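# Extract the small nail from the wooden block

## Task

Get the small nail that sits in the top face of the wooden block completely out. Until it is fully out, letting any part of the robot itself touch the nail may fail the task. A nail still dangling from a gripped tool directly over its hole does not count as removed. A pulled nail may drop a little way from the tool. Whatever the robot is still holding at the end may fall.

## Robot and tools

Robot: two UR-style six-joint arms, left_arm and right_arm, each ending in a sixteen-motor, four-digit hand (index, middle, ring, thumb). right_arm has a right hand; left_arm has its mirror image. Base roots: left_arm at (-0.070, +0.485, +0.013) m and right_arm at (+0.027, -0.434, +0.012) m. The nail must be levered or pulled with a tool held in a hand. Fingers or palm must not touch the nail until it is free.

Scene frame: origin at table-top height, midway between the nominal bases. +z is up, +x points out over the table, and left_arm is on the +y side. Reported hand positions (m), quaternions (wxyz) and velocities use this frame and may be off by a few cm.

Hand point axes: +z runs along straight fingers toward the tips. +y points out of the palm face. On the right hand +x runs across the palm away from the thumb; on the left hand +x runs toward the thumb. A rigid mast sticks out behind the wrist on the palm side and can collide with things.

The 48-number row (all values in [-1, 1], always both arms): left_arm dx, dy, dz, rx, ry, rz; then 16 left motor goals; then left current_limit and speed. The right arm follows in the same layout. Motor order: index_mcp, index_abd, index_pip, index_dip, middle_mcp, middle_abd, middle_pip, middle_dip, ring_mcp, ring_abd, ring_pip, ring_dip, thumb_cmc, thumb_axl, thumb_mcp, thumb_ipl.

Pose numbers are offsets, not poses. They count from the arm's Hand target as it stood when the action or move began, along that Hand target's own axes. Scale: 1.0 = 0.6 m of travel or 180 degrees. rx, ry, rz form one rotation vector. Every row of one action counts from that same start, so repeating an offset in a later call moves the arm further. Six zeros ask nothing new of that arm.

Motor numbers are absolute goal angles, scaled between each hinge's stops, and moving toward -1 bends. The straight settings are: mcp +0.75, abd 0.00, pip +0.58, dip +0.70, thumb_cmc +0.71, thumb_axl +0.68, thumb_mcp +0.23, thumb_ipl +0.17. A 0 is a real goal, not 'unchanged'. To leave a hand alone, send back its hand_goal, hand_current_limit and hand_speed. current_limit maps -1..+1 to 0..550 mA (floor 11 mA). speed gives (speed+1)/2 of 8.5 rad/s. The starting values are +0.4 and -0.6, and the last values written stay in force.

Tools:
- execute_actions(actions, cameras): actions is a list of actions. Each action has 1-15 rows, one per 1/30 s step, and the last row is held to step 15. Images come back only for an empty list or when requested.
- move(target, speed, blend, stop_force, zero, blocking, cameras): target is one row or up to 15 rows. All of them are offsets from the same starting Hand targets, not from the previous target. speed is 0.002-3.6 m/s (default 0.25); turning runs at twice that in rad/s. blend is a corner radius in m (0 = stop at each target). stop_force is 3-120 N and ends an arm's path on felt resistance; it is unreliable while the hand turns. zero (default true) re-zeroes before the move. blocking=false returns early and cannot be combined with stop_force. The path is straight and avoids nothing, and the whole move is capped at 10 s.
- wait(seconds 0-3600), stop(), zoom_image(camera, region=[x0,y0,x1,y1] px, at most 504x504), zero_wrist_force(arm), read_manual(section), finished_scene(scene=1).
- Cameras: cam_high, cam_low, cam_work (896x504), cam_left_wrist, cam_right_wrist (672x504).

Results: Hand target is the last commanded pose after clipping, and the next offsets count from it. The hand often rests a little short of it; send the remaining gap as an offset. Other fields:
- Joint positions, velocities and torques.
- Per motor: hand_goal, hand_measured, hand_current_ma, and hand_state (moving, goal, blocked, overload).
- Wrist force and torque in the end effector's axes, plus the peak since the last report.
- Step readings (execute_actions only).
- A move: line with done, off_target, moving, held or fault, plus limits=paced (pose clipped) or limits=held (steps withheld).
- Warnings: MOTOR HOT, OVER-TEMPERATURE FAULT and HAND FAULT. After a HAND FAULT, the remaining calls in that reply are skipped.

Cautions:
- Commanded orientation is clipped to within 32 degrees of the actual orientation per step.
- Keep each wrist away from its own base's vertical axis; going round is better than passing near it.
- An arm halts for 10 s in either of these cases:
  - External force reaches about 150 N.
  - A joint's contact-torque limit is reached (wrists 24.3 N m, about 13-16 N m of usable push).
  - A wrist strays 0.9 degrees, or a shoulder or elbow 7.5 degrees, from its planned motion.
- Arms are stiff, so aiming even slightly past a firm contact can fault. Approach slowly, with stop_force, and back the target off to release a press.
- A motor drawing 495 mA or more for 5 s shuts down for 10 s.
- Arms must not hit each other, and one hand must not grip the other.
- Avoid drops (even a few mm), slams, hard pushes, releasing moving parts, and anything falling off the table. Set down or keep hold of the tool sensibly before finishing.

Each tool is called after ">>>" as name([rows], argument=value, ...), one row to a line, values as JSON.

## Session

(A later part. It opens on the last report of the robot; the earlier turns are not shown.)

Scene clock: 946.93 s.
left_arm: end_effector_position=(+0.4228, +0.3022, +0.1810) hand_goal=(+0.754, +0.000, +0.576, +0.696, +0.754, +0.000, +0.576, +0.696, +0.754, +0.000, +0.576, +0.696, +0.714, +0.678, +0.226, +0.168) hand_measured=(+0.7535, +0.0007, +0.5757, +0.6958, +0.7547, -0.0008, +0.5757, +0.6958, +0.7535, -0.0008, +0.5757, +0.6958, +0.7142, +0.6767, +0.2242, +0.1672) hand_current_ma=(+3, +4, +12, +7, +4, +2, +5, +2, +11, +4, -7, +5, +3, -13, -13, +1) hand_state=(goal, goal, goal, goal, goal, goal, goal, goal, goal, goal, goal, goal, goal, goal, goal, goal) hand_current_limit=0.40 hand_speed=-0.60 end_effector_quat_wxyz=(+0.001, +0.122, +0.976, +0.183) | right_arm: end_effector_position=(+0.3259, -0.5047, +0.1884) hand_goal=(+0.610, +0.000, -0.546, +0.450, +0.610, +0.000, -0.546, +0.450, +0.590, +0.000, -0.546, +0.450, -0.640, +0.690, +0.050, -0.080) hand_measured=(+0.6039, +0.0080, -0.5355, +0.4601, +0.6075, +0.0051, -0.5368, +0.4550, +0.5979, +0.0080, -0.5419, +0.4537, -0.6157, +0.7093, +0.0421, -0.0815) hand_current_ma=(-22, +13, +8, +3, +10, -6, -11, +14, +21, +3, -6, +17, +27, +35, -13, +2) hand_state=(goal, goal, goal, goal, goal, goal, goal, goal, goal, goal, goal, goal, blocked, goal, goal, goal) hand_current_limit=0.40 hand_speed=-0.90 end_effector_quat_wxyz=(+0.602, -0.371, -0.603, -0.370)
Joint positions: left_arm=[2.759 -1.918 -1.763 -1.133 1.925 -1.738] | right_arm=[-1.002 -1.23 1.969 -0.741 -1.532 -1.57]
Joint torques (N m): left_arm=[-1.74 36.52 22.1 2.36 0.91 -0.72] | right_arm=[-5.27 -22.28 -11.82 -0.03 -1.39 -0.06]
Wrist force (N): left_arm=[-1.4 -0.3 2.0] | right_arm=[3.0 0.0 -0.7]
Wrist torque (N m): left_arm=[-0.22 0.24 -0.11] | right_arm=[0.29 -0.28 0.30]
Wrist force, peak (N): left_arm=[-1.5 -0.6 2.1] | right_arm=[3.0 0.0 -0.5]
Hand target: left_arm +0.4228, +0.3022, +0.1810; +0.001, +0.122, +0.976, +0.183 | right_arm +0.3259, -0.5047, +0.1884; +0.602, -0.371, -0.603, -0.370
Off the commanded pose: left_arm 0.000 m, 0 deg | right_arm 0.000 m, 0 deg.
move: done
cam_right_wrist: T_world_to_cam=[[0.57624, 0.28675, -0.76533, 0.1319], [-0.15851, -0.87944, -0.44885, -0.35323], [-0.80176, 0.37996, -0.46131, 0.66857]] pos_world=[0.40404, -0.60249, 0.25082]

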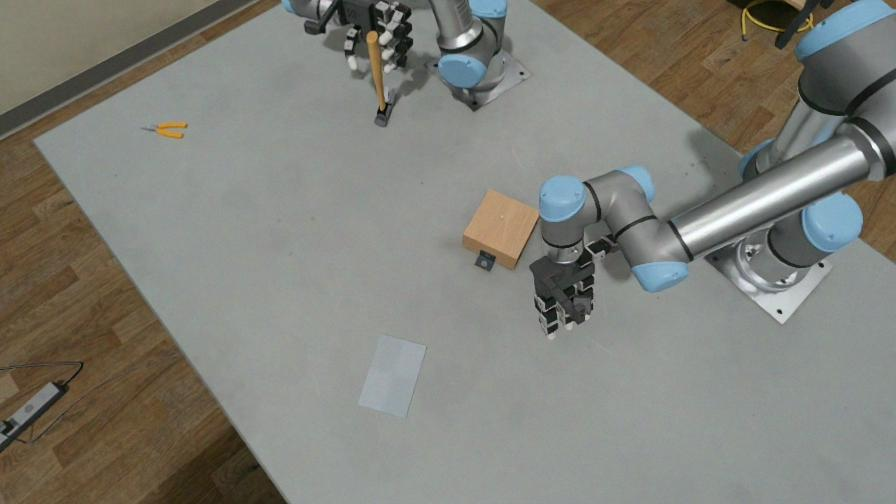

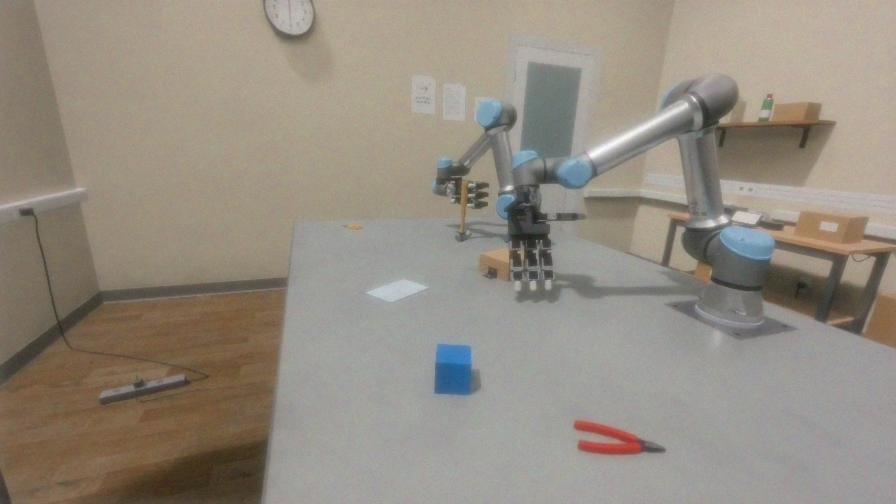

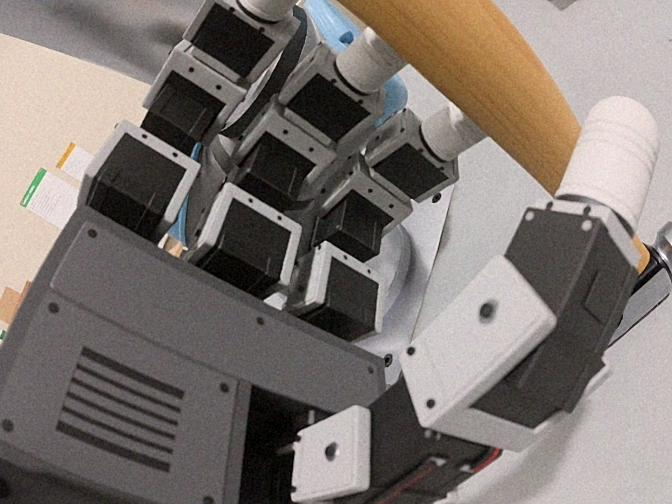

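>>> move(target=[0,0,0,0,0,0,0.754,0,0.576,0.696,0.754,0,0.576,0.696,0.754,0,0.576,0.696,0.714,0.678,0.226,0.168,0.4,-0.6,0,0,0,0,0,0,0.205,0,-0.124,0.6,0.205,0,-0.124,0.6,0.205,0,-0.124,0.6,-0.62,0.68,0.0,0.38,0.4,-0.94], speed=0.05, cameras=["cam_high","cam_low","cam_right_wrist"])

>>> zoom_image(camera="cam_high", region=[320, 0, 440, 140])

>>> zoom_image(camera="cam_low", region=[420, 170, 500, 250])

Scene clock: 1005.30 s.
left_arm: end_effector_position=(+0.4228, +0.3022, +0.1810) hand_goal=(+0.754, +0.000, +0.576, +0.696, +0.754, +0.000, +0.576, +0.696, +0.754, +0.000, +0.576, +0.696, +0.714, +0.678, +0.226, +0.168) hand_measured=(+0.7535, -0.0008, +0.5770, +0.6958, +0.7535, -0.0008, +0.5770, +0.6971, +0.7535, +0.0007, +0.5770, +0.6958, +0.7142, +0.6767, +0.2232, +0.1681) hand_current_ma=(-1, +1, +11, +14, +4, +5, +3, +3, +9, +2, -10, +0, -3, -9, -8, +4) hand_state=(goal, goal, goal, goal, goal, goal, goal, goal, goal, goal, goal, goal, goal, goal, goal, goal) hand_current_limit=0.40 hand_speed=-0.60 end_effector_quat_wxyz=(+0.001, +0.122, +0.976, +0.183) | right_arm: end_effector_position=(+0.3259, -0.5047, +0.1884) hand_goal=(+0.206, +0.000, -0.124, +0.600, +0.206, +0.000, -0.124, +0.600, +0.206, +0.000, -0.124, +0.600, -0.620, +0.680, +0.000, +0.380) hand_measured=(+0.2289, +0.0095, -0.1288, +0.5977, +0.2265, +0.0051, -0.1300, +0.5977, +0.2156, +0.0080, -0.1339, +0.6015, -0.6007, +0.6967, +0.0045, +0.3739) hand_current_ma=(+5, -2, +5, +7, +30, +5, -6, -12, +3, +2, -9, +20, +15, +19, +23, +3) hand_state=(blocked, goal, goal, goal, blocked, goal, goal, goal, goal, goal, goal, goal, goal, goal, goal, goal) hand_current_limit=0.40 hand_speed=-0.94 end_effector_quat_wxyz=(+0.602, -0.371, -0.603, -0.370)
Joint positions: left_arm=[2.759 -1.918 -1.763 -1.133 1.925 -1.738] | right_arm=[-1.002 -1.23 1.969 -0.741 -1.532 -1.57]
Joint torques (N m): left_arm=[-1.69 35.99 21.5 2.36 0.81 -0.59] | right_arm=[-2.06 -22.25 -13.2 0.04 -0.46 0]
Wrist force (N): left_arm=[-1.4 -0.4 1.7] | right_arm=[2.8 -0.5 -0.4]
Wrist torque (N m): left_arm=[-0.20 0.24 -0.10] | right_arm=[0.23 -0.24 0.34]
Wrist force, peak (N): left_arm=[-1.6 -0.5 2.2] | right_arm=[3.1 -0.2 -0.8]
Hand target: left_arm +0.4228, +0.3022, +0.1810; +0.001, +0.122, +0.976, +0.183 | right_arm +0.3259, -0.5047, +0.1884; +0.602, -0.371, -0.603, -0.370
Off the commanded pose: left_arm 0.000 m, 0 deg | right_arm 0.000 m, 0 deg.
move: done
cam_right_wrist: T_world_to_cam=[[0.57624, 0.28675, -0.76533, 0.1319], [-0.15851, -0.87944, -0.44885, -0.35323], [-0.80176, 0.37996, -0.46131, 0.66857]] pos_world=[0.40404, -0.60249, 0.25082]

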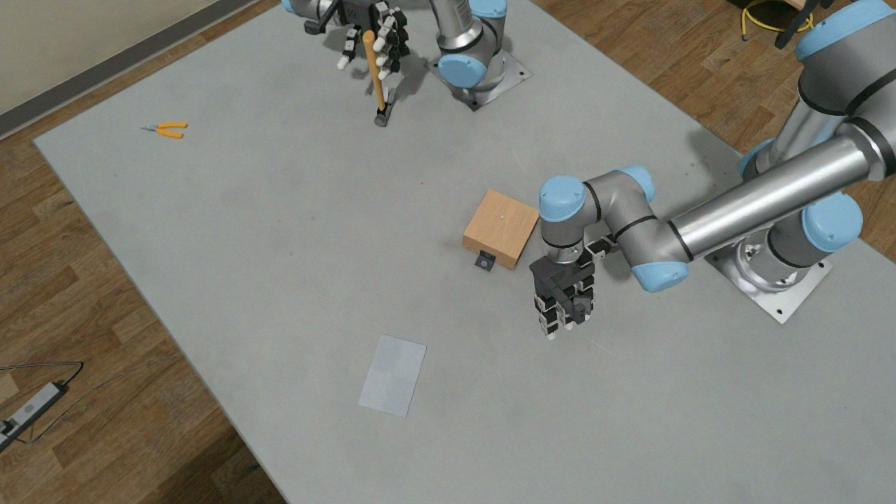

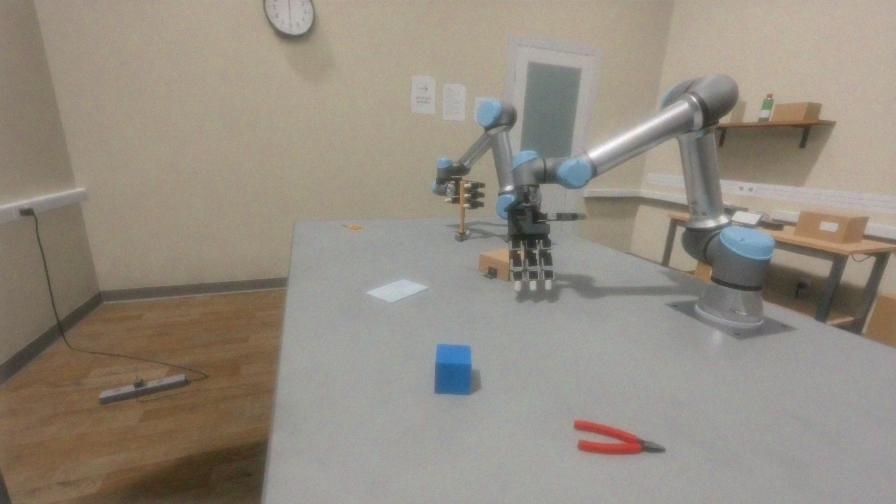

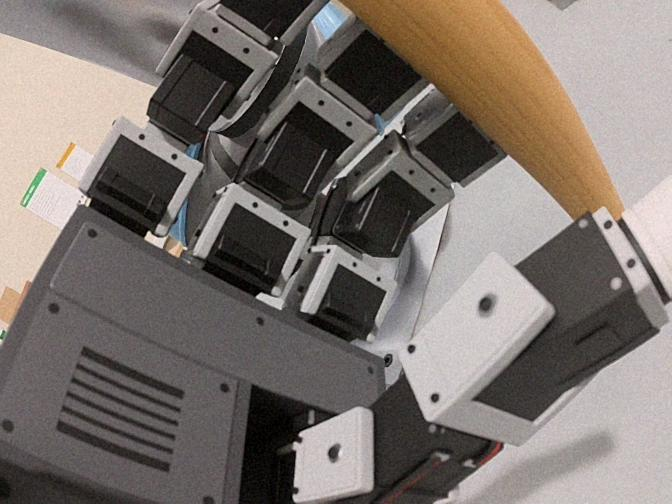

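Scaled by 3.600 from the camera's image (finer frame: 1280x720).

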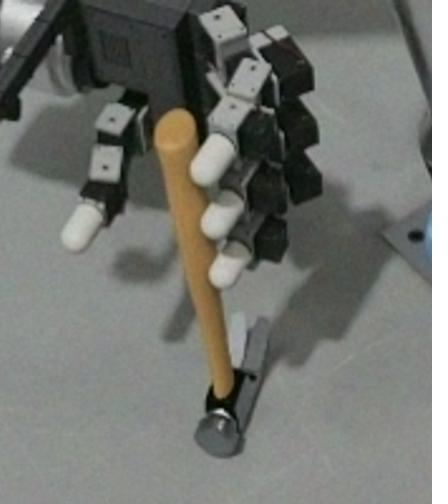

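Scaled by 6.300 from the camera's image (finer frame: 1280x720).

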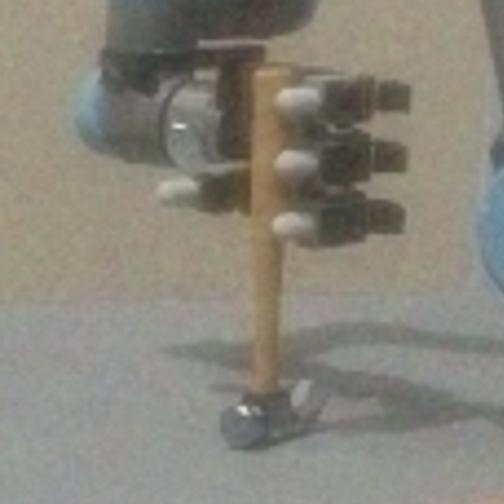

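>>> move(target=[0,0,0,0,0,0,0.754,0,0.576,0.696,0.754,0,0.576,0.696,0.754,0,0.576,0.696,0.714,0.678,0.226,0.168,0.4,-0.6,0,0.049,0.0083,0.1111,0,0,0.205,0,-0.124,0.6,0.205,0,-0.124,0.6,0.205,0,-0.124,0.6,-0.62,0.68,0.0,0.38,0.4,-0.94], speed=0.03, cameras=["cam_high","cam_low","cam_right_wrist"])

>>> zoom_image(camera="cam_high", region=[320, 0, 440, 140])

>>> zoom_image(camera="cam_low", region=[420, 170, 500, 250])

Scene clock: 1029.63 s.
left_arm: end_effector_position=(+0.4228, +0.3022, +0.1810) hand_goal=(+0.754, +0.000, +0.576, +0.696, +0.754, +0.000, +0.576, +0.696, +0.754, +0.000, +0.576, +0.696, +0.714, +0.678, +0.226, +0.168) hand_measured=(+0.7535, -0.0008, +0.5770, +0.6958, +0.7535, -0.0008, +0.5770, +0.6971, +0.7535, -0.0008, +0.5770, +0.6958, +0.7142, +0.6767, +0.2242, +0.1672) hand_current_ma=(-2, +7, +10, +10, +2, +1, +5, +1, +8, +7, -4, +5, +7, -13, -7, +1) hand_state=(goal, goal, goal, goal, goal, goal, goal, goal, goal, goal, goal, goal, goal, goal, goal, goal) hand_current_limit=0.40 hand_speed=-0.60 end_effector_quat_wxyz=(+0.001, +0.122, +0.976, +0.183) | right_arm: end_effector_position=(+0.3499, -0.4870, +0.1884) hand_goal=(+0.206, +0.000, -0.124, +0.600, +0.206, +0.000, -0.124, +0.600, +0.206, +0.000, -0.124, +0.600, -0.620, +0.680, +0.000, +0.380) hand_measured=(+0.2168, +0.0080, -0.1288, +0.5977, +0.2216, +0.0051, -0.1288, +0.5977, +0.2156, +0.0080, -0.1275, +0.6015, -0.6007, +0.6967, +0.0045, +0.3739) hand_current_ma=(+4, +9, -20, -9, +23, +15, +2, -11, +17, -9, -5, +7, +18, +25, +12, -4) hand_state=(goal, goal, goal, goal, goal, goal, goal, goal, goal, goal, goal, goal, goal, goal, goal, goal) hand_current_limit=0.40 hand_speed=-0.94 end_effector_quat_wxyz=(+0.657, -0.261, -0.658, -0.260)
Joint positions: left_arm=[2.759 -1.918 -1.763 -1.133 1.925 -1.738] | right_arm=[-0.764 -1.117 1.794 -0.679 -1.643 -1.57]
Joint torques (N m): left_arm=[-1.74 36.39 21.39 2.38 0.87 -0.76] | right_arm=[9.06 -27.34 -22.29 4.05 -2.3 1.09]
Wrist force (N): left_arm=[-1.4 -0.5 1.9] | right_arm=[2.7 -1.0 -0.6]
Wrist torque (N m): left_arm=[-0.23 0.24 -0.10] | right_arm=[0.15 -0.23 0.30]
Wrist force, peak (N): left_arm=[-1.7 -0.4 2.2] | right_arm=[3.3 -0.9 -0.5]
Hand target: left_arm +0.4228, +0.3022, +0.1810; +0.001, +0.122, +0.976, +0.183 | right_arm +0.3499, -0.4870, +0.1884; +0.657, -0.261, -0.658, -0.260
Off the commanded pose: left_arm 0.000 m, 0 deg | right_arm 0.000 m, 0 deg.
move: done
cam_right_wrist: T_world_to_cam=[[0.44312, 0.46605, -0.7658, 0.24697], [0.15108, -0.88085, -0.44864, -0.44298], [-0.88364, 0.0831, -0.46073, 0.56503]] pos_world=[0.45677, -0.55225, 0.25072]

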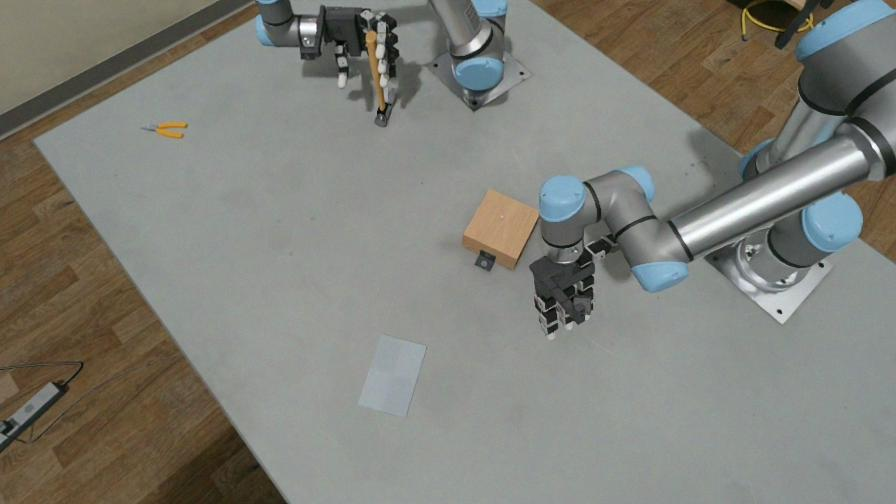

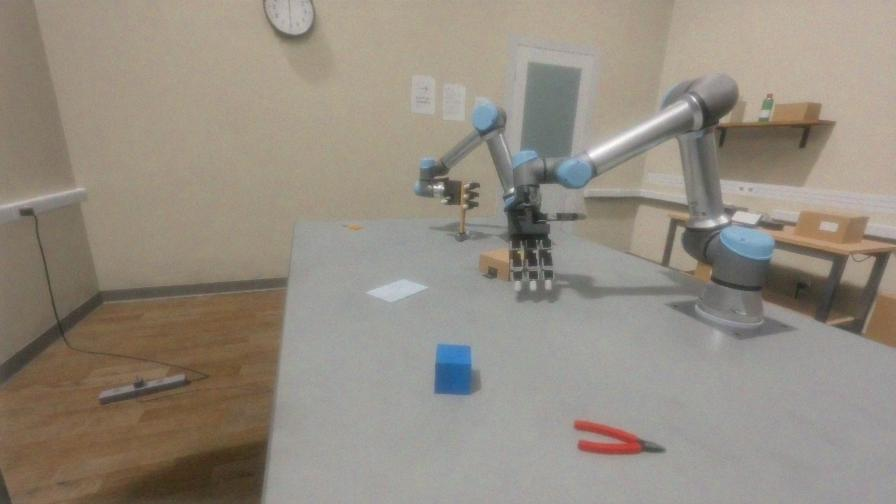

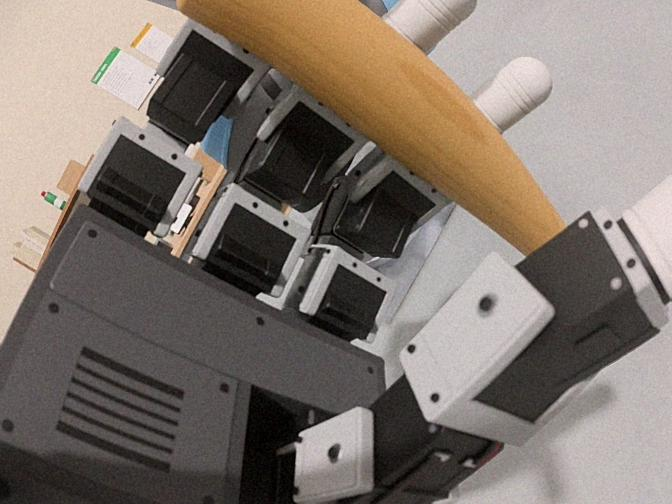

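Scaled by 3.600 from the camera's image (finer frame: 1280x720).

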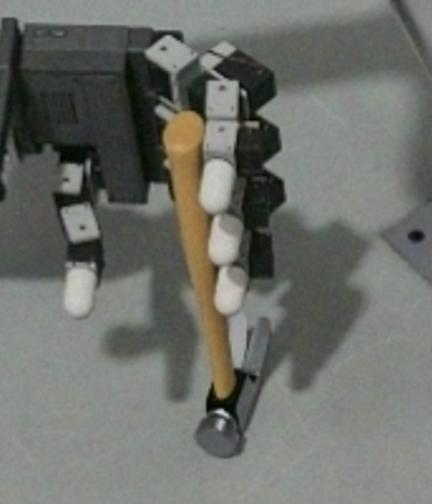

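Scaled by 6.300 from the camera's image (finer frame: 1280x720).

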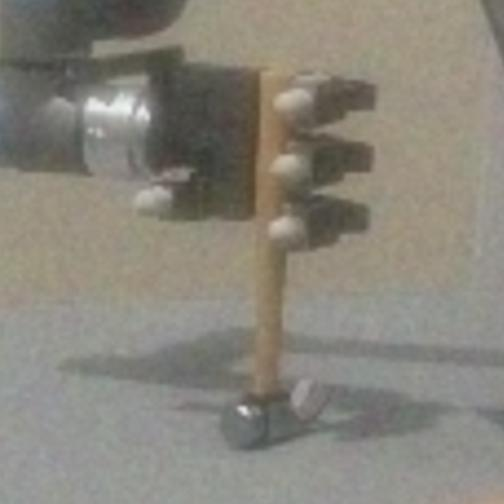

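>>> move(target=[0,0,0,0,0,0,0.754,0,0.576,0.696,0.754,0,0.576,0.696,0.754,0,0.576,0.696,0.714,0.678,0.226,0.168,0.4,-0.6,0,0.0417,0,0,0,0,0.205,0,-0.124,0.6,0.205,0,-0.124,0.6,0.205,0,-0.124,0.6,-0.62,0.68,0.0,0.38,0.4,-0.94], speed=0.02, stop_force=3, cameras=["cam_high","cam_low","cam_right_wrist"])

>>> zoom_image(camera="cam_high", region=[320, 0, 440, 140])

>>> zoom_image(camera="cam_low", region=[420, 170, 500, 250])

Scene clock: 1040.33 s.
left_arm: end_effector_position=(+0.4228, +0.3022, +0.1810) hand_goal=(+0.754, +0.000, +0.576, +0.696, +0.754, +0.000, +0.576, +0.696, +0.754, +0.000, +0.576, +0.696, +0.714, +0.678, +0.226, +0.168) hand_measured=(+0.7523, +0.0007, +0.5770, +0.6958, +0.7535, -0.0008, +0.5770, +0.6958, +0.7535, -0.0008, +0.5770, +0.6958, +0.7142, +0.6777, +0.2252, +0.1672) hand_current_ma=(+0, +6, +9, +12, +4, +6, +4, +0, +7, +0, -6, +3, +2, -10, -15, +4) hand_state=(goal, goal, goal, goal, goal, goal, goal, goal, goal, goal, goal, goal, goal, goal, goal, goal) hand_current_limit=0.40 hand_speed=-0.60 end_effector_quat_wxyz=(+0.001, +0.122, +0.976, +0.183) | right_arm: end_effector_position=(+0.3670, -0.4687, +0.1883) hand_goal=(+0.206, +0.000, -0.124, +0.600, +0.206, +0.000, -0.124, +0.600, +0.206, +0.000, -0.124, +0.600, -0.620, +0.680, +0.000, +0.380) hand_measured=(+0.2156, +0.0080, -0.1288, +0.5977, +0.2216, +0.0051, -0.1275, +0.5964, +0.2156, +0.0080, -0.1275, +0.6015, -0.6007, +0.6967, +0.0045, +0.3730) hand_current_ma=(+0, +5, -6, -17, +16, +4, -5, -16, +10, -3, -2, +19, +31, +7, +1, +2) hand_state=(goal, goal, goal, goal, goal, goal, goal, goal, goal, goal, goal, goal, goal, goal, goal, goal) hand_current_limit=0.40 hand_speed=-0.94 end_effector_quat_wxyz=(+0.657, -0.261, -0.658, -0.260)
Joint positions: left_arm=[2.759 -1.918 -1.763 -1.133 1.925 -1.738] | right_arm=[-0.713 -1.107 1.777 -0.672 -1.592 -1.57]
Joint torques (N m): left_arm=[-1.53 37.19 21.84 2.46 0.79 -0.93] | right_arm=[7.5 -26.48 -21.7 4.13 2.31 1.09]
Wrist force (N): left_arm=[-1.6 -0.5 2.1] | right_arm=[3.0 -1.4 -0.4]
Wrist torque (N m): left_arm=[-0.24 0.25 -0.11] | right_arm=[0.10 -0.23 0.35]
Wrist force, peak (N): left_arm=[-1.6 -0.4 2.2] | right_arm=[3.2 -1.0 -0.8]
Hand target: left_arm +0.4228, +0.3022, +0.1810; +0.001, +0.122, +0.976, +0.183 | right_arm +0.3670, -0.4687, +0.1883; +0.657, -0.261, -0.658, -0.260
Off the commanded pose: left_arm 0.000 m, 0 deg | right_arm 0.000 m, 0 deg.
move: done
cam_right_wrist: T_world_to_cam=[[0.44288, 0.4663, -0.76578, 0.23107], [0.15159, -0.88076, -0.44865, -0.42964], [-0.88367, 0.08261, -0.46075, 0.57847]] pos_world=[0.47397, -0.53395, 0.25072]

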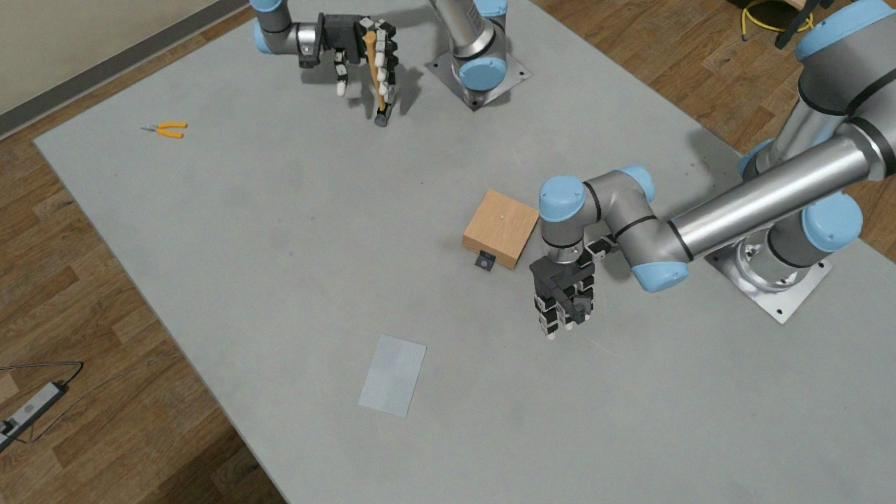

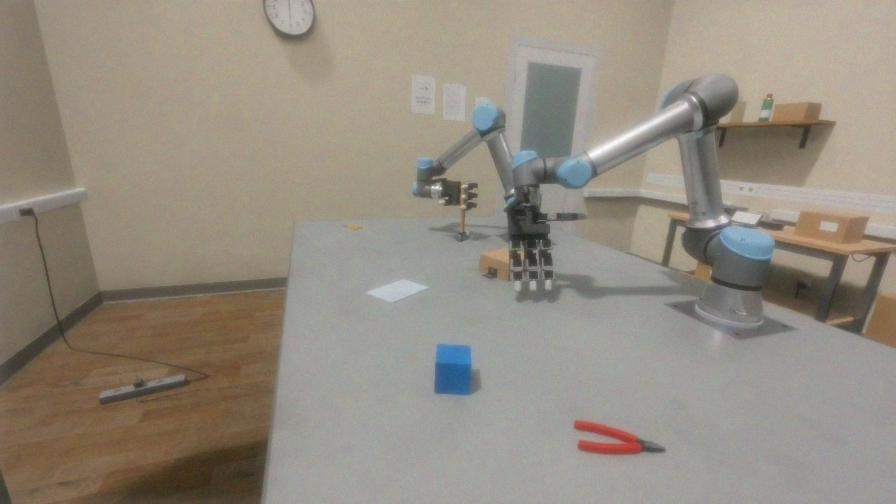

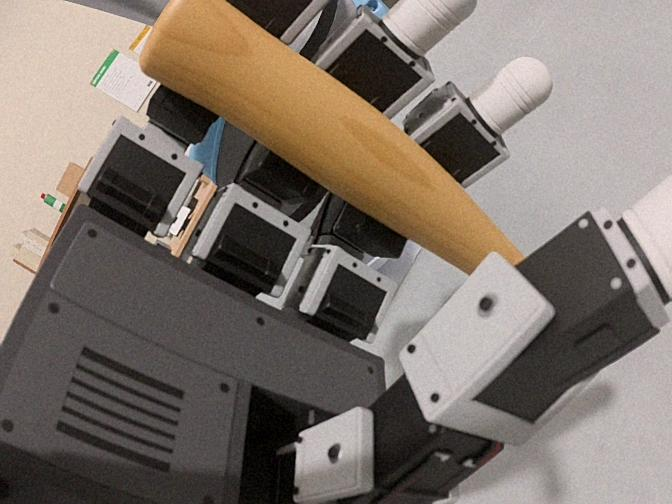

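Scaled by 3.600 from the camera's image (finer frame: 1280x720).

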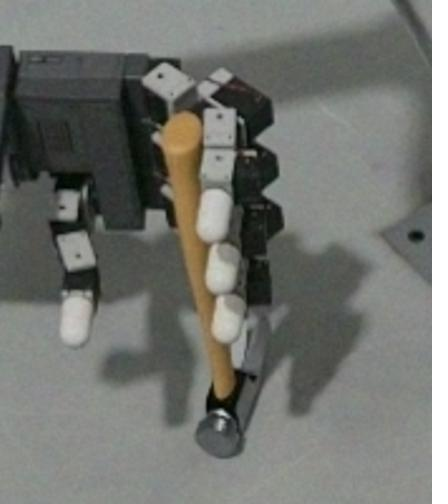

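Scaled by 6.300 from the camera's image (finer frame: 1280x720).

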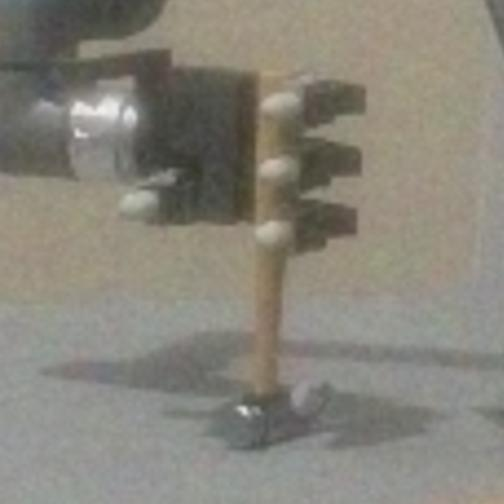

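>>> move(target=[0,0,0,0,0,0,0.754,0,0.576,0.696,0.754,0,0.576,0.696,0.754,0,0.576,0.696,0.714,0.678,0.226,0.168,0.4,-0.6,0,0,0.0417,0,0,0,0.0,0,-0.05,0.6,0.0,0,-0.05,0.6,0.0,0,-0.05,0.6,-0.62,0.68,0.0,0.38,0.4,-0.94], speed=0.02, cameras=["cam_high","cam_low","cam_right_wrist"])

>>> zoom_image(camera="cam_high", region=[320, 0, 440, 140])

>>> zoom_image(camera="cam_low", region=[420, 170, 500, 250])

Scene clock: 1075.20 s.
left_arm: end_effector_position=(+0.4228, +0.3022, +0.1810) hand_goal=(+0.754, +0.000, +0.576, +0.696, +0.754, +0.000, +0.576, +0.696, +0.754, +0.000, +0.576, +0.696, +0.714, +0.678, +0.226, +0.168) hand_measured=(+0.7535, -0.0008, +0.5757, +0.6971, +0.7535, -0.0008, +0.5770, +0.6971, +0.7535, +0.0007, +0.5770, +0.6958, +0.7142, +0.6777, +0.2242, +0.1681) hand_current_ma=(-3, +6, +14, +11, +4, +1, +3, -3, +6, +7, -10, +1, +4, -11, -8, +1) hand_state=(goal, goal, goal, goal, goal, goal, goal, goal, goal, goal, goal, goal, goal, goal, goal, goal) hand_current_limit=0.40 hand_speed=-0.60 end_effector_quat_wxyz=(+0.001, +0.122, +0.976, +0.183) | right_arm: end_effector_position=(+0.3489, -0.4517, +0.1883) hand_goal=(+0.000, +0.000, -0.050, +0.600, +0.000, +0.000, -0.050, +0.600, +0.000, +0.000, -0.050, +0.600, -0.620, +0.680, +0.000, +0.380) hand_measured=(+0.0058, +0.0080, -0.0582, +0.5977, +0.0094, +0.0036, -0.0582, +0.5964, +0.0094, +0.0080, -0.0582, +0.6015, -0.6007, +0.6967, +0.0045, +0.3739) hand_current_ma=(-24, +4, -16, -4, +27, -5, -28, -2, +13, +12, -16, +5, +4, +45, +4, -22) hand_state=(goal, goal, goal, goal, goal, goal, goal, goal, goal, goal, goal, goal, goal, goal, goal, goal) hand_current_limit=0.40 hand_speed=-0.94 end_effector_quat_wxyz=(+0.657, -0.261, -0.658, -0.260)
Joint positions: left_arm=[2.759 -1.918 -1.763 -1.133 1.925 -1.738] | right_arm=[-0.714 -1.154 1.852 -0.701 -1.593 -1.57]
Joint torques (N m): left_arm=[-1.95 36.96 22.39 2.46 0.92 -0.78] | right_arm=[-6.96 -46.16 -8.59 -0.49 -2.18 0.92]
Motor temperatures (°C): left_arm=[40 35 31 40 45 40] | right_arm=[34 36 35 42 41 42]
Wrist force (N): left_arm=[-1.5 -0.5 2.0] | right_arm=[3.0 -0.4 -0.7]
Wrist torque (N m): left_arm=[-0.23 0.24 -0.11] | right_arm=[0.22 -0.22 0.36]
Wrist force, peak (N): left_arm=[-1.5 -0.7 2.3] | right_arm=[3.3 -1.4 -0.5]
Hand target: left_arm +0.4228, +0.3022, +0.1810; +0.001, +0.122, +0.976, +0.183 | right_arm +0.3488, -0.4516, +0.1883; +0.657, -0.261, -0.658, -0.260
Off the commanded pose: left_arm 0.000 m, 0 deg | right_arm 0.000 m, 0 deg.
move: done
cam_right_wrist: T_world_to_cam=[[0.44288, 0.4663, -0.76578, 0.23108], [0.15159, -0.88076, -0.44865, -0.41187], [-0.88367, 0.08261, -0.46075, 0.56093]] pos_world=[0.45577, -0.51685, 0.25062]

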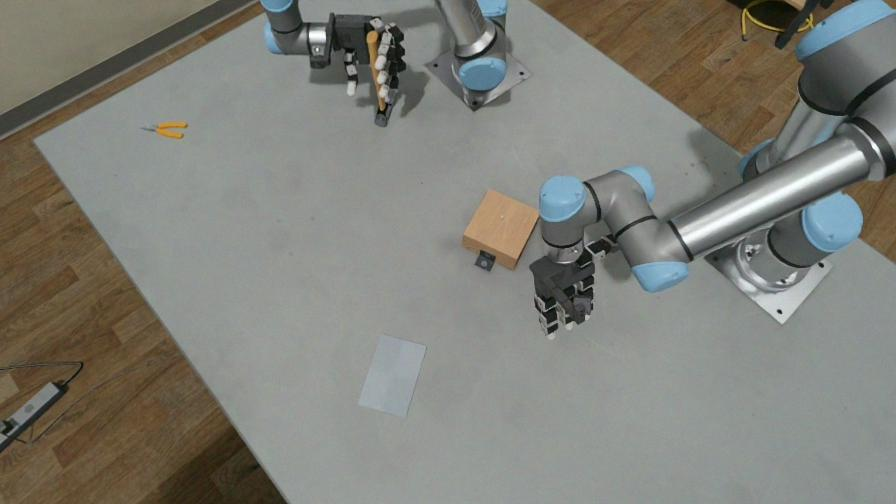

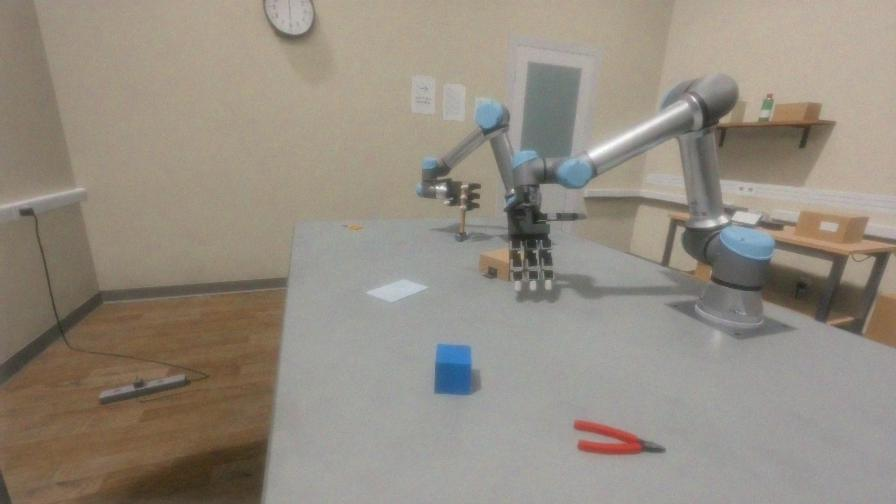

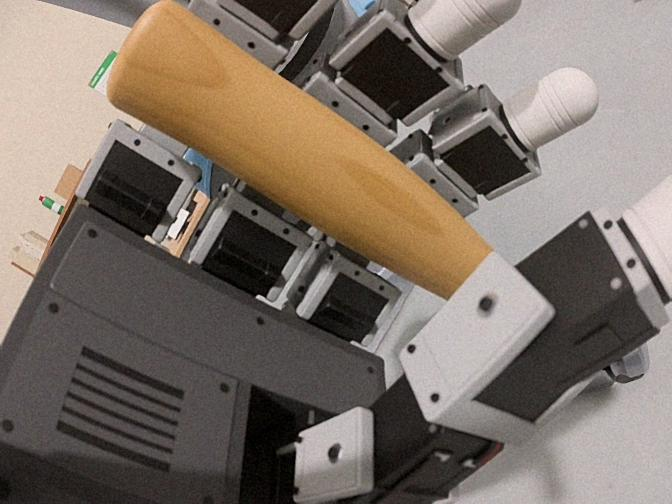

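Scaled by 3.600 from the camera's image (finer frame: 1280x720).

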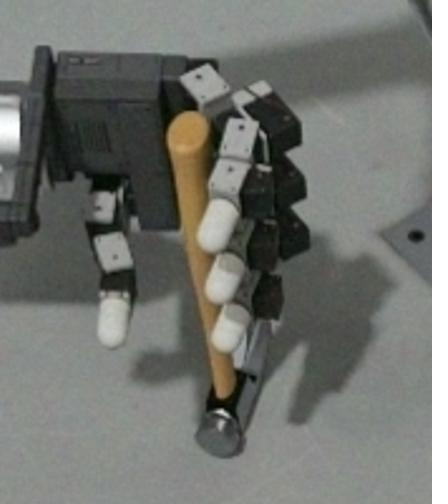

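Scaled by 6.300 from the camera's image (finer frame: 1280x720).

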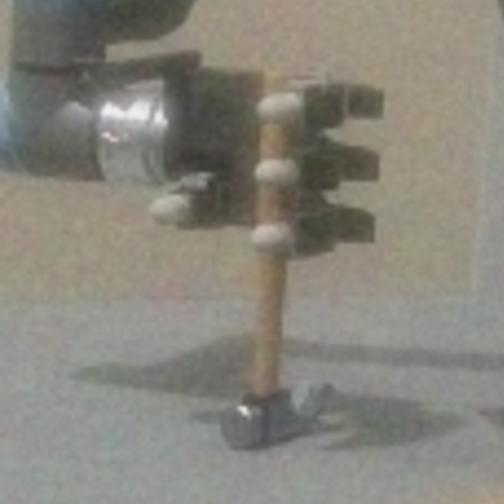

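>>> move(target=[0,0,0,0,0,0,0.754,0,0.576,0.696,0.754,0,0.576,0.696,0.754,0,0.576,0.696,0.714,0.678,0.226,0.168,0.4,-0.6,0,0,0,0,0,0,0.0,0,-0.44,0.05,0.0,0,-0.44,0.05,0.0,0,-0.44,0.05,-0.62,0.68,0.0,0.38,0.4,-0.9], speed=0.02, cameras=["cam_right_wrist"])

>>> move(target=[0,0,0,0,0,0,0.754,0,0.576,0.696,0.754,0,0.576,0.696,0.754,0,0.576,0.696,0.714,0.678,0.226,0.168,0.4,-0.6,0,0,0,0,0,0,0.0,0,-0.44,0.05,0.0,0,-0.44,0.05,0.0,0,-0.44,0.05,0.3,0.68,0.2,0.2,0.4,-0.7], speed=0.02, cameras=["cam_high","cam_right_wrist"])

>>> zoom_image(camera="cam_high", region=[320, 0, 440, 140])

Scene clock: 1097.60 s.
left_arm: end_effector_position=(+0.4228, +0.3022, +0.1810) hand_goal=(+0.754, +0.000, +0.576, +0.696, +0.754, +0.000, +0.576, +0.696, +0.754, +0.000, +0.576, +0.696, +0.714, +0.678, +0.226, +0.168) hand_measured=(+0.7535, -0.0008, +0.5770, +0.6958, +0.7535, +0.0007, +0.5770, +0.6971, +0.7535, -0.0008, +0.5770, +0.6958, +0.7142, +0.6777, +0.2252, +0.1672) hand_current_ma=(-4, +9, +16, +12, +2, +2, +7, +4, +1, +0, -7, +4, +6, -9, -10, +1) hand_state=(goal, goal, goal, goal, goal, goal, goal, goal, goal, goal, goal, goal, goal, goal, goal, goal) hand_current_limit=0.40 hand_speed=-0.60 end_effector_quat_wxyz=(+0.001, +0.122, +0.976, +0.183) | right_arm: end_effector_position=(+0.3488, -0.4516, +0.1883) hand_goal=(+0.000, +0.000, -0.440, +0.050, +0.000, +0.000, -0.440, +0.050, +0.000, +0.000, -0.440, +0.050, -0.620, +0.680, +0.000, +0.380) hand_measured=(+0.0070, +0.0080, -0.4329, +0.0575, +0.0094, +0.0051, -0.4329, +0.0588, +0.0094, +0.0080, -0.4316, +0.0600, -0.6007, +0.6967, +0.0045, +0.3739) hand_current_ma=(+2, -16, +1, +7, +27, -6, +12, +11, +6, -2, +7, +23, +18, +13, +6, -7) hand_state=(goal, goal, goal, goal, goal, goal, goal, goal, goal, goal, goal, goal, goal, goal, goal, goal) hand_current_limit=0.40 hand_speed=-0.90 end_effector_quat_wxyz=(+0.657, -0.261, -0.658, -0.260)
Joint positions: left_arm=[2.759 -1.918 -1.763 -1.133 1.925 -1.738] | right_arm=[-0.714 -1.154 1.853 -0.701 -1.593 -1.57]
Joint torques (N m): left_arm=[-1.85 35.28 21.58 2.45 0.98 -0.9] | right_arm=[-6.86 -45.32 -7.41 -0.57 -2.09 -0.17]
Wrist force (N): left_arm=[-1.6 -0.3 2.1] | right_arm=[3.2 -0.1 -0.5]
Wrist torque (N m): left_arm=[-0.23 0.27 -0.12] | right_arm=[0.24 -0.23 0.38]
Wrist force, peak (N): left_arm=[-1.6 -0.6 2.4] | right_arm=[3.5 -0.5 -0.5]
Hand target: left_arm +0.4228, +0.3022, +0.1810; +0.001, +0.122, +0.976, +0.183 | right_arm +0.3488, -0.4516, +0.1883; +0.657, -0.261, -0.658, -0.260
Off the commanded pose: left_arm 0.000 m, 0 deg | right_arm 0.000 m, 0 deg.
move: done
cam_right_wrist: T_world_to_cam=[[0.44288, 0.4663, -0.76578, 0.23108], [0.15159, -0.88076, -0.44865, -0.41187], [-0.88367, 0.08261, -0.46075, 0.56093]] pos_world=[0.45577, -0.51685, 0.25062]

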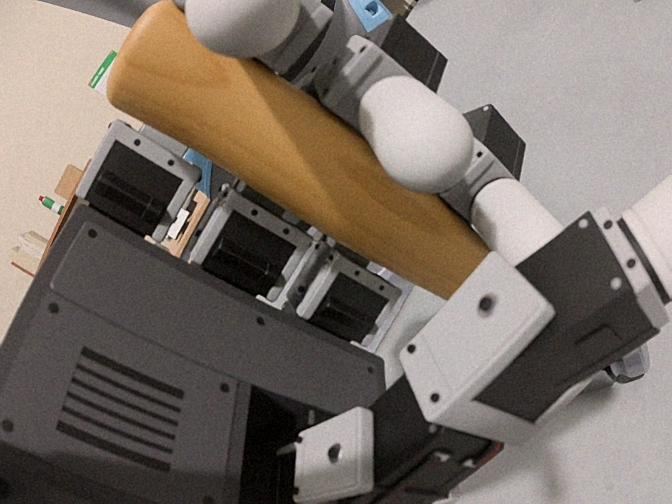

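Scene clock: 1098.73 s.
left_arm: end_effector_position=(+0.4228, +0.3022, +0.1810) hand_goal=(+0.754, +0.000, +0.576, +0.696, +0.754, +0.000, +0.576, +0.696, +0.754, +0.000, +0.576, +0.696, +0.714, +0.678, +0.226, +0.168) hand_measured=(+0.7535, +0.0007, +0.5770, +0.6958, +0.7523, +0.0007, +0.5770, +0.6945, +0.7535, -0.0008, +0.5770, +0.6971, +0.7142, +0.6767, +0.2232, +0.1672) hand_current_ma=(+1, +5, +6, +8, +1, +8, +8, +0, +9, +3, -2, +1, +4, -14, -9, +6) hand_state=(goal, goal, goal, goal, goal, goal, goal, goal, goal, goal, goal, goal, goal, goal, goal, goal) hand_current_limit=0.40 hand_speed=-0.60 end_effector_quat_wxyz=(+0.001, +0.122, +0.976, +0.183) | right_arm: end_effector_position=(+0.3488, -0.4516, +0.1883) hand_goal=(+0.000, +0.000, -0.440, +0.050, +0.000, +0.000, -0.440, +0.050, +0.000, +0.000, -0.440, +0.050, +0.300, +0.680, +0.200, +0.200) hand_measured=(+0.0070, +0.0080, -0.4316, +0.0575, +0.0094, +0.0051, -0.4329, +0.0575, +0.0094, +0.0080, -0.4316, +0.0588, +0.3123, +0.6904, +0.2015, +0.2034) hand_current_ma=(-2, +8, -6, -1, +28, +6, +0, +8, +13, -4, +16, +12, -11, +18, +18, +17) hand_state=(goal, goal, goal, goal, goal, goal, goal, goal, goal, goal, goal, goal, goal, goal, goal, goal) hand_current_limit=0.40 hand_speed=-0.70 end_effector_quat_wxyz=(+0.657, -0.261, -0.658, -0.260)
Joint positions: left_arm=[2.759 -1.918 -1.763 -1.133 1.925 -1.738] | right_arm=[-0.714 -1.154 1.853 -0.701 -1.593 -1.57]
Joint torques (N m): left_arm=[-1.95 36.77 21.71 2.34 0.92 -0.92] | right_arm=[-7.15 -46.23 -7.99 -0.52 -2.01 -0.4]
Wrist force (N): left_arm=[-1.5 -0.4 2.1] | right_arm=[3.0 -0.1 -0.3]
Wrist torque (N m): left_arm=[-0.23 0.25 -0.11] | right_arm=[0.21 -0.21 0.34]
Wrist force, peak (N): left_arm=[-1.9 -0.4 2.1] | right_arm=[3.3 -0.2 -0.7]
Hand target: left_arm +0.4228, +0.3022, +0.1810; +0.001, +0.122, +0.976, +0.183 | right_arm +0.3488, -0.4516, +0.1883; +0.657, -0.261, -0.658, -0.260
Off the commanded pose: left_arm 0.000 m, 0 deg | right_arm 0.000 m, 0 deg.
move: done
cam_right_wrist: T_world_to_cam=[[0.44288, 0.4663, -0.76578, 0.23108], [0.15159, -0.88076, -0.44865, -0.41187], [-0.88367, 0.08261, -0.46075, 0.56093]] pos_world=[0.45577, -0.51685, 0.25062]

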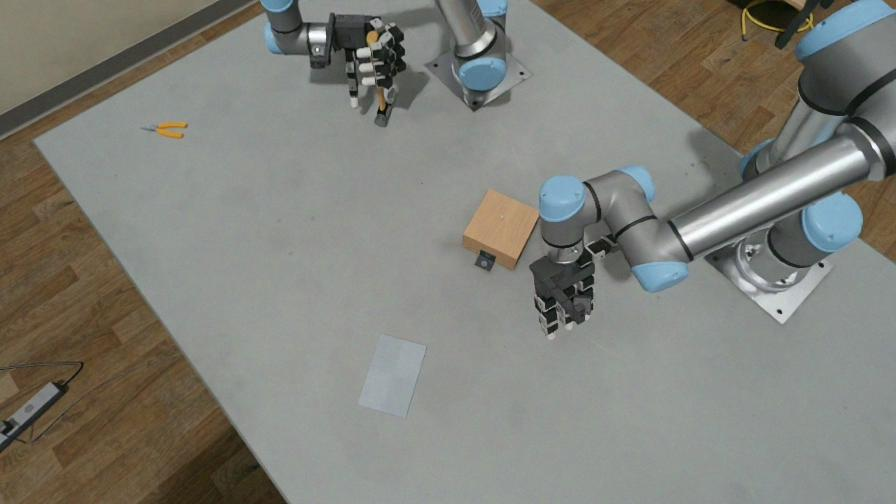

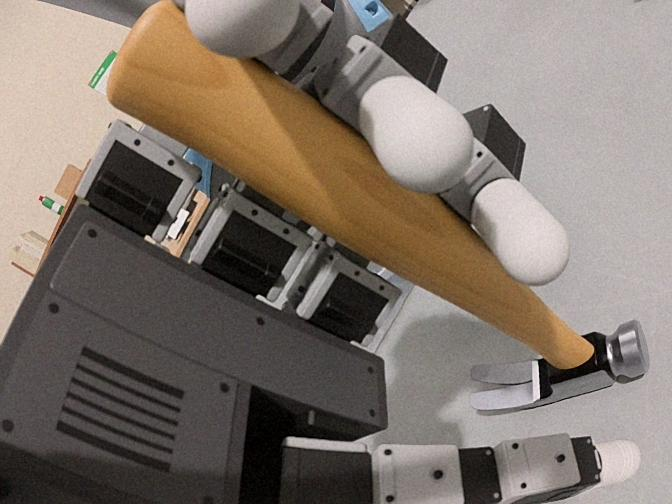

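Scaled by 3.600 from the camera's image (finer frame: 1280x720).

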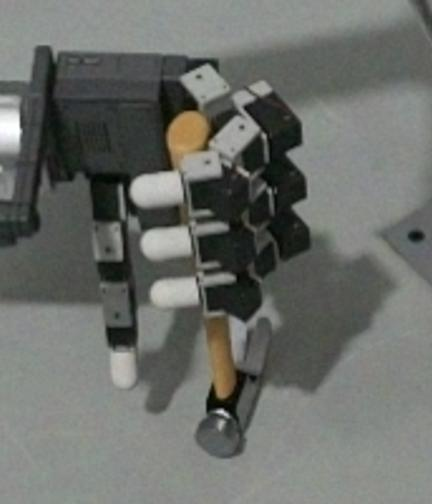

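>>> move(target=[0,0,0,0,0,0,0.754,0,0.576,0.696,0.754,0,0.576,0.696,0.754,0,0.576,0.696,0.714,0.678,0.226,0.168,0.4,-0.6,0,0,0,0,0,0,-0.25,0,-0.6,0.0,-0.25,0,-0.6,0.0,-0.25,0,-0.6,0.0,0.3,0.68,0.2,0.2,0.4,-0.93], speed=0.02, cameras=["cam_high","cam_right_wrist"])

>>> zoom_image(camera="cam_high", region=[320, 0, 440, 140])

Scene clock: 1108.87 s.
left_arm: end_effector_position=(+0.4228, +0.3022, +0.1810) hand_goal=(+0.754, +0.000, +0.576, +0.696, +0.754, +0.000, +0.576, +0.696, +0.754, +0.000, +0.576, +0.696, +0.714, +0.678, +0.226, +0.168) hand_measured=(+0.7535, -0.0008, +0.5770, +0.6945, +0.7535, +0.0007, +0.5770, +0.6958, +0.7535, +0.0007, +0.5770, +0.6958, +0.7142, +0.6767, +0.2232, +0.1672) hand_current_ma=(+0, +6, +11, +9, +6, +6, +4, -2, +6, +1, -5, +6, +3, -8, -9, +2) hand_state=(goal, goal, goal, goal, goal, goal, goal, goal, goal, goal, goal, goal, goal, goal, goal, goal) hand_current_limit=0.40 hand_speed=-0.60 end_effector_quat_wxyz=(+0.001, +0.122, +0.976, +0.183) | right_arm: end_effector_position=(+0.3488, -0.4516, +0.1883) hand_goal=(-0.250, +0.000, -0.600, +0.000, -0.250, +0.000, -0.600, +0.000, -0.250, +0.000, -0.600, +0.000, +0.300, +0.680, +0.200, +0.200) hand_measured=(-0.2415, +0.0080, -0.5881, +0.0091, -0.2366, +0.0051, -0.5868, +0.0103, -0.2427, +0.0080, -0.5907, +0.0091, +0.3123, +0.6893, +0.2005, +0.2024) hand_current_ma=(+4, -4, +28, -3, +18, +1, +6, +9, +3, +21, -2, +10, +8, +3, +19, +17) hand_state=(goal, goal, goal, goal, goal, goal, goal, goal, goal, goal, goal, goal, goal, goal, goal, goal) hand_current_limit=0.40 hand_speed=-0.93 end_effector_quat_wxyz=(+0.657, -0.261, -0.658, -0.260)
Joint positions: left_arm=[2.759 -1.918 -1.763 -1.133 1.925 -1.738] | right_arm=[-0.714 -1.154 1.853 -0.701 -1.593 -1.57]
Joint torques (N m): left_arm=[-2.56 36.95 21.37 2.46 0.87 -0.76] | right_arm=[-6.53 -45.24 -7.53 -0.02 -1.77 -0.26]
Wrist force (N): left_arm=[-1.4 -0.6 2.2] | right_arm=[3.1 -0.2 -0.5]
Wrist torque (N m): left_arm=[-0.26 0.23 -0.10] | right_arm=[0.21 -0.18 0.35]
Wrist force, peak (N): left_arm=[-1.7 -0.4 2.3] | right_arm=[3.3 -0.3 -1.0]
Hand target: left_arm +0.4228, +0.3022, +0.1810; +0.001, +0.122, +0.976, +0.183 | right_arm +0.3488, -0.4516, +0.1883; +0.657, -0.261, -0.658, -0.260
Off the commanded pose: left_arm 0.000 m, 0 deg | right_arm 0.000 m, 0 deg.
move: done
cam_right_wrist: T_world_to_cam=[[0.44288, 0.4663, -0.76578, 0.23108], [0.15159, -0.88076, -0.44865, -0.41187], [-0.88367, 0.08261, -0.46075, 0.56093]] pos_world=[0.45577, -0.51685, 0.25062]

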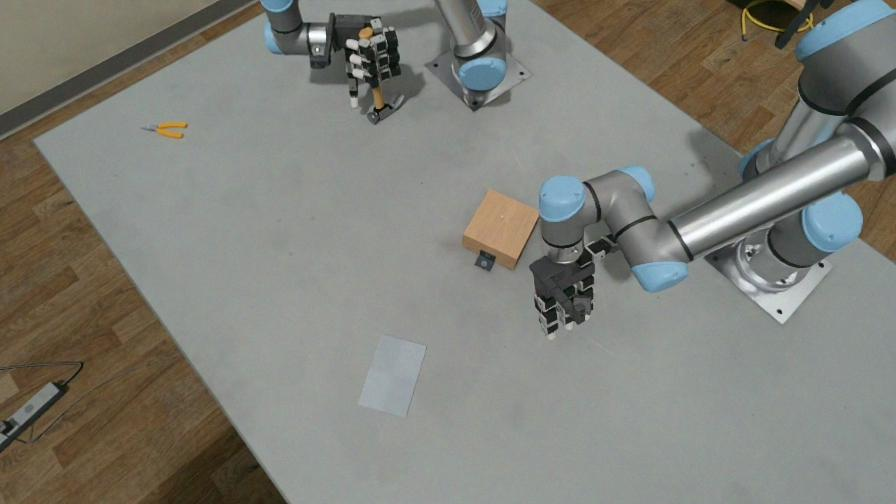

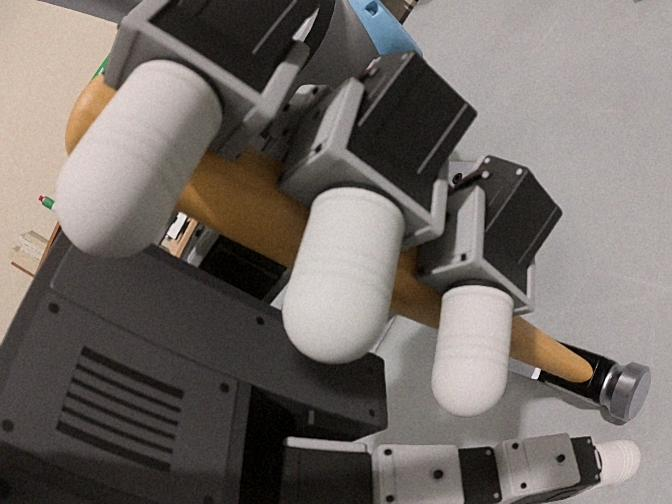

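Scaled by 3.600 from the camera's image (finer frame: 1280x720).

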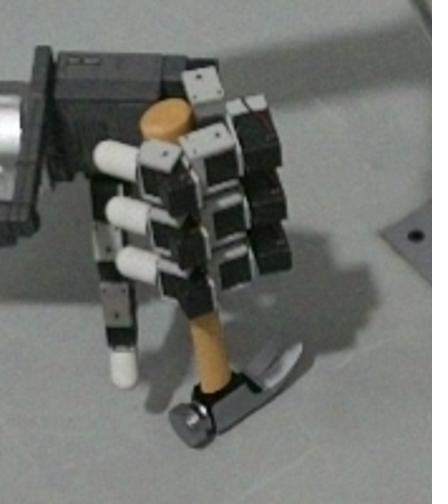

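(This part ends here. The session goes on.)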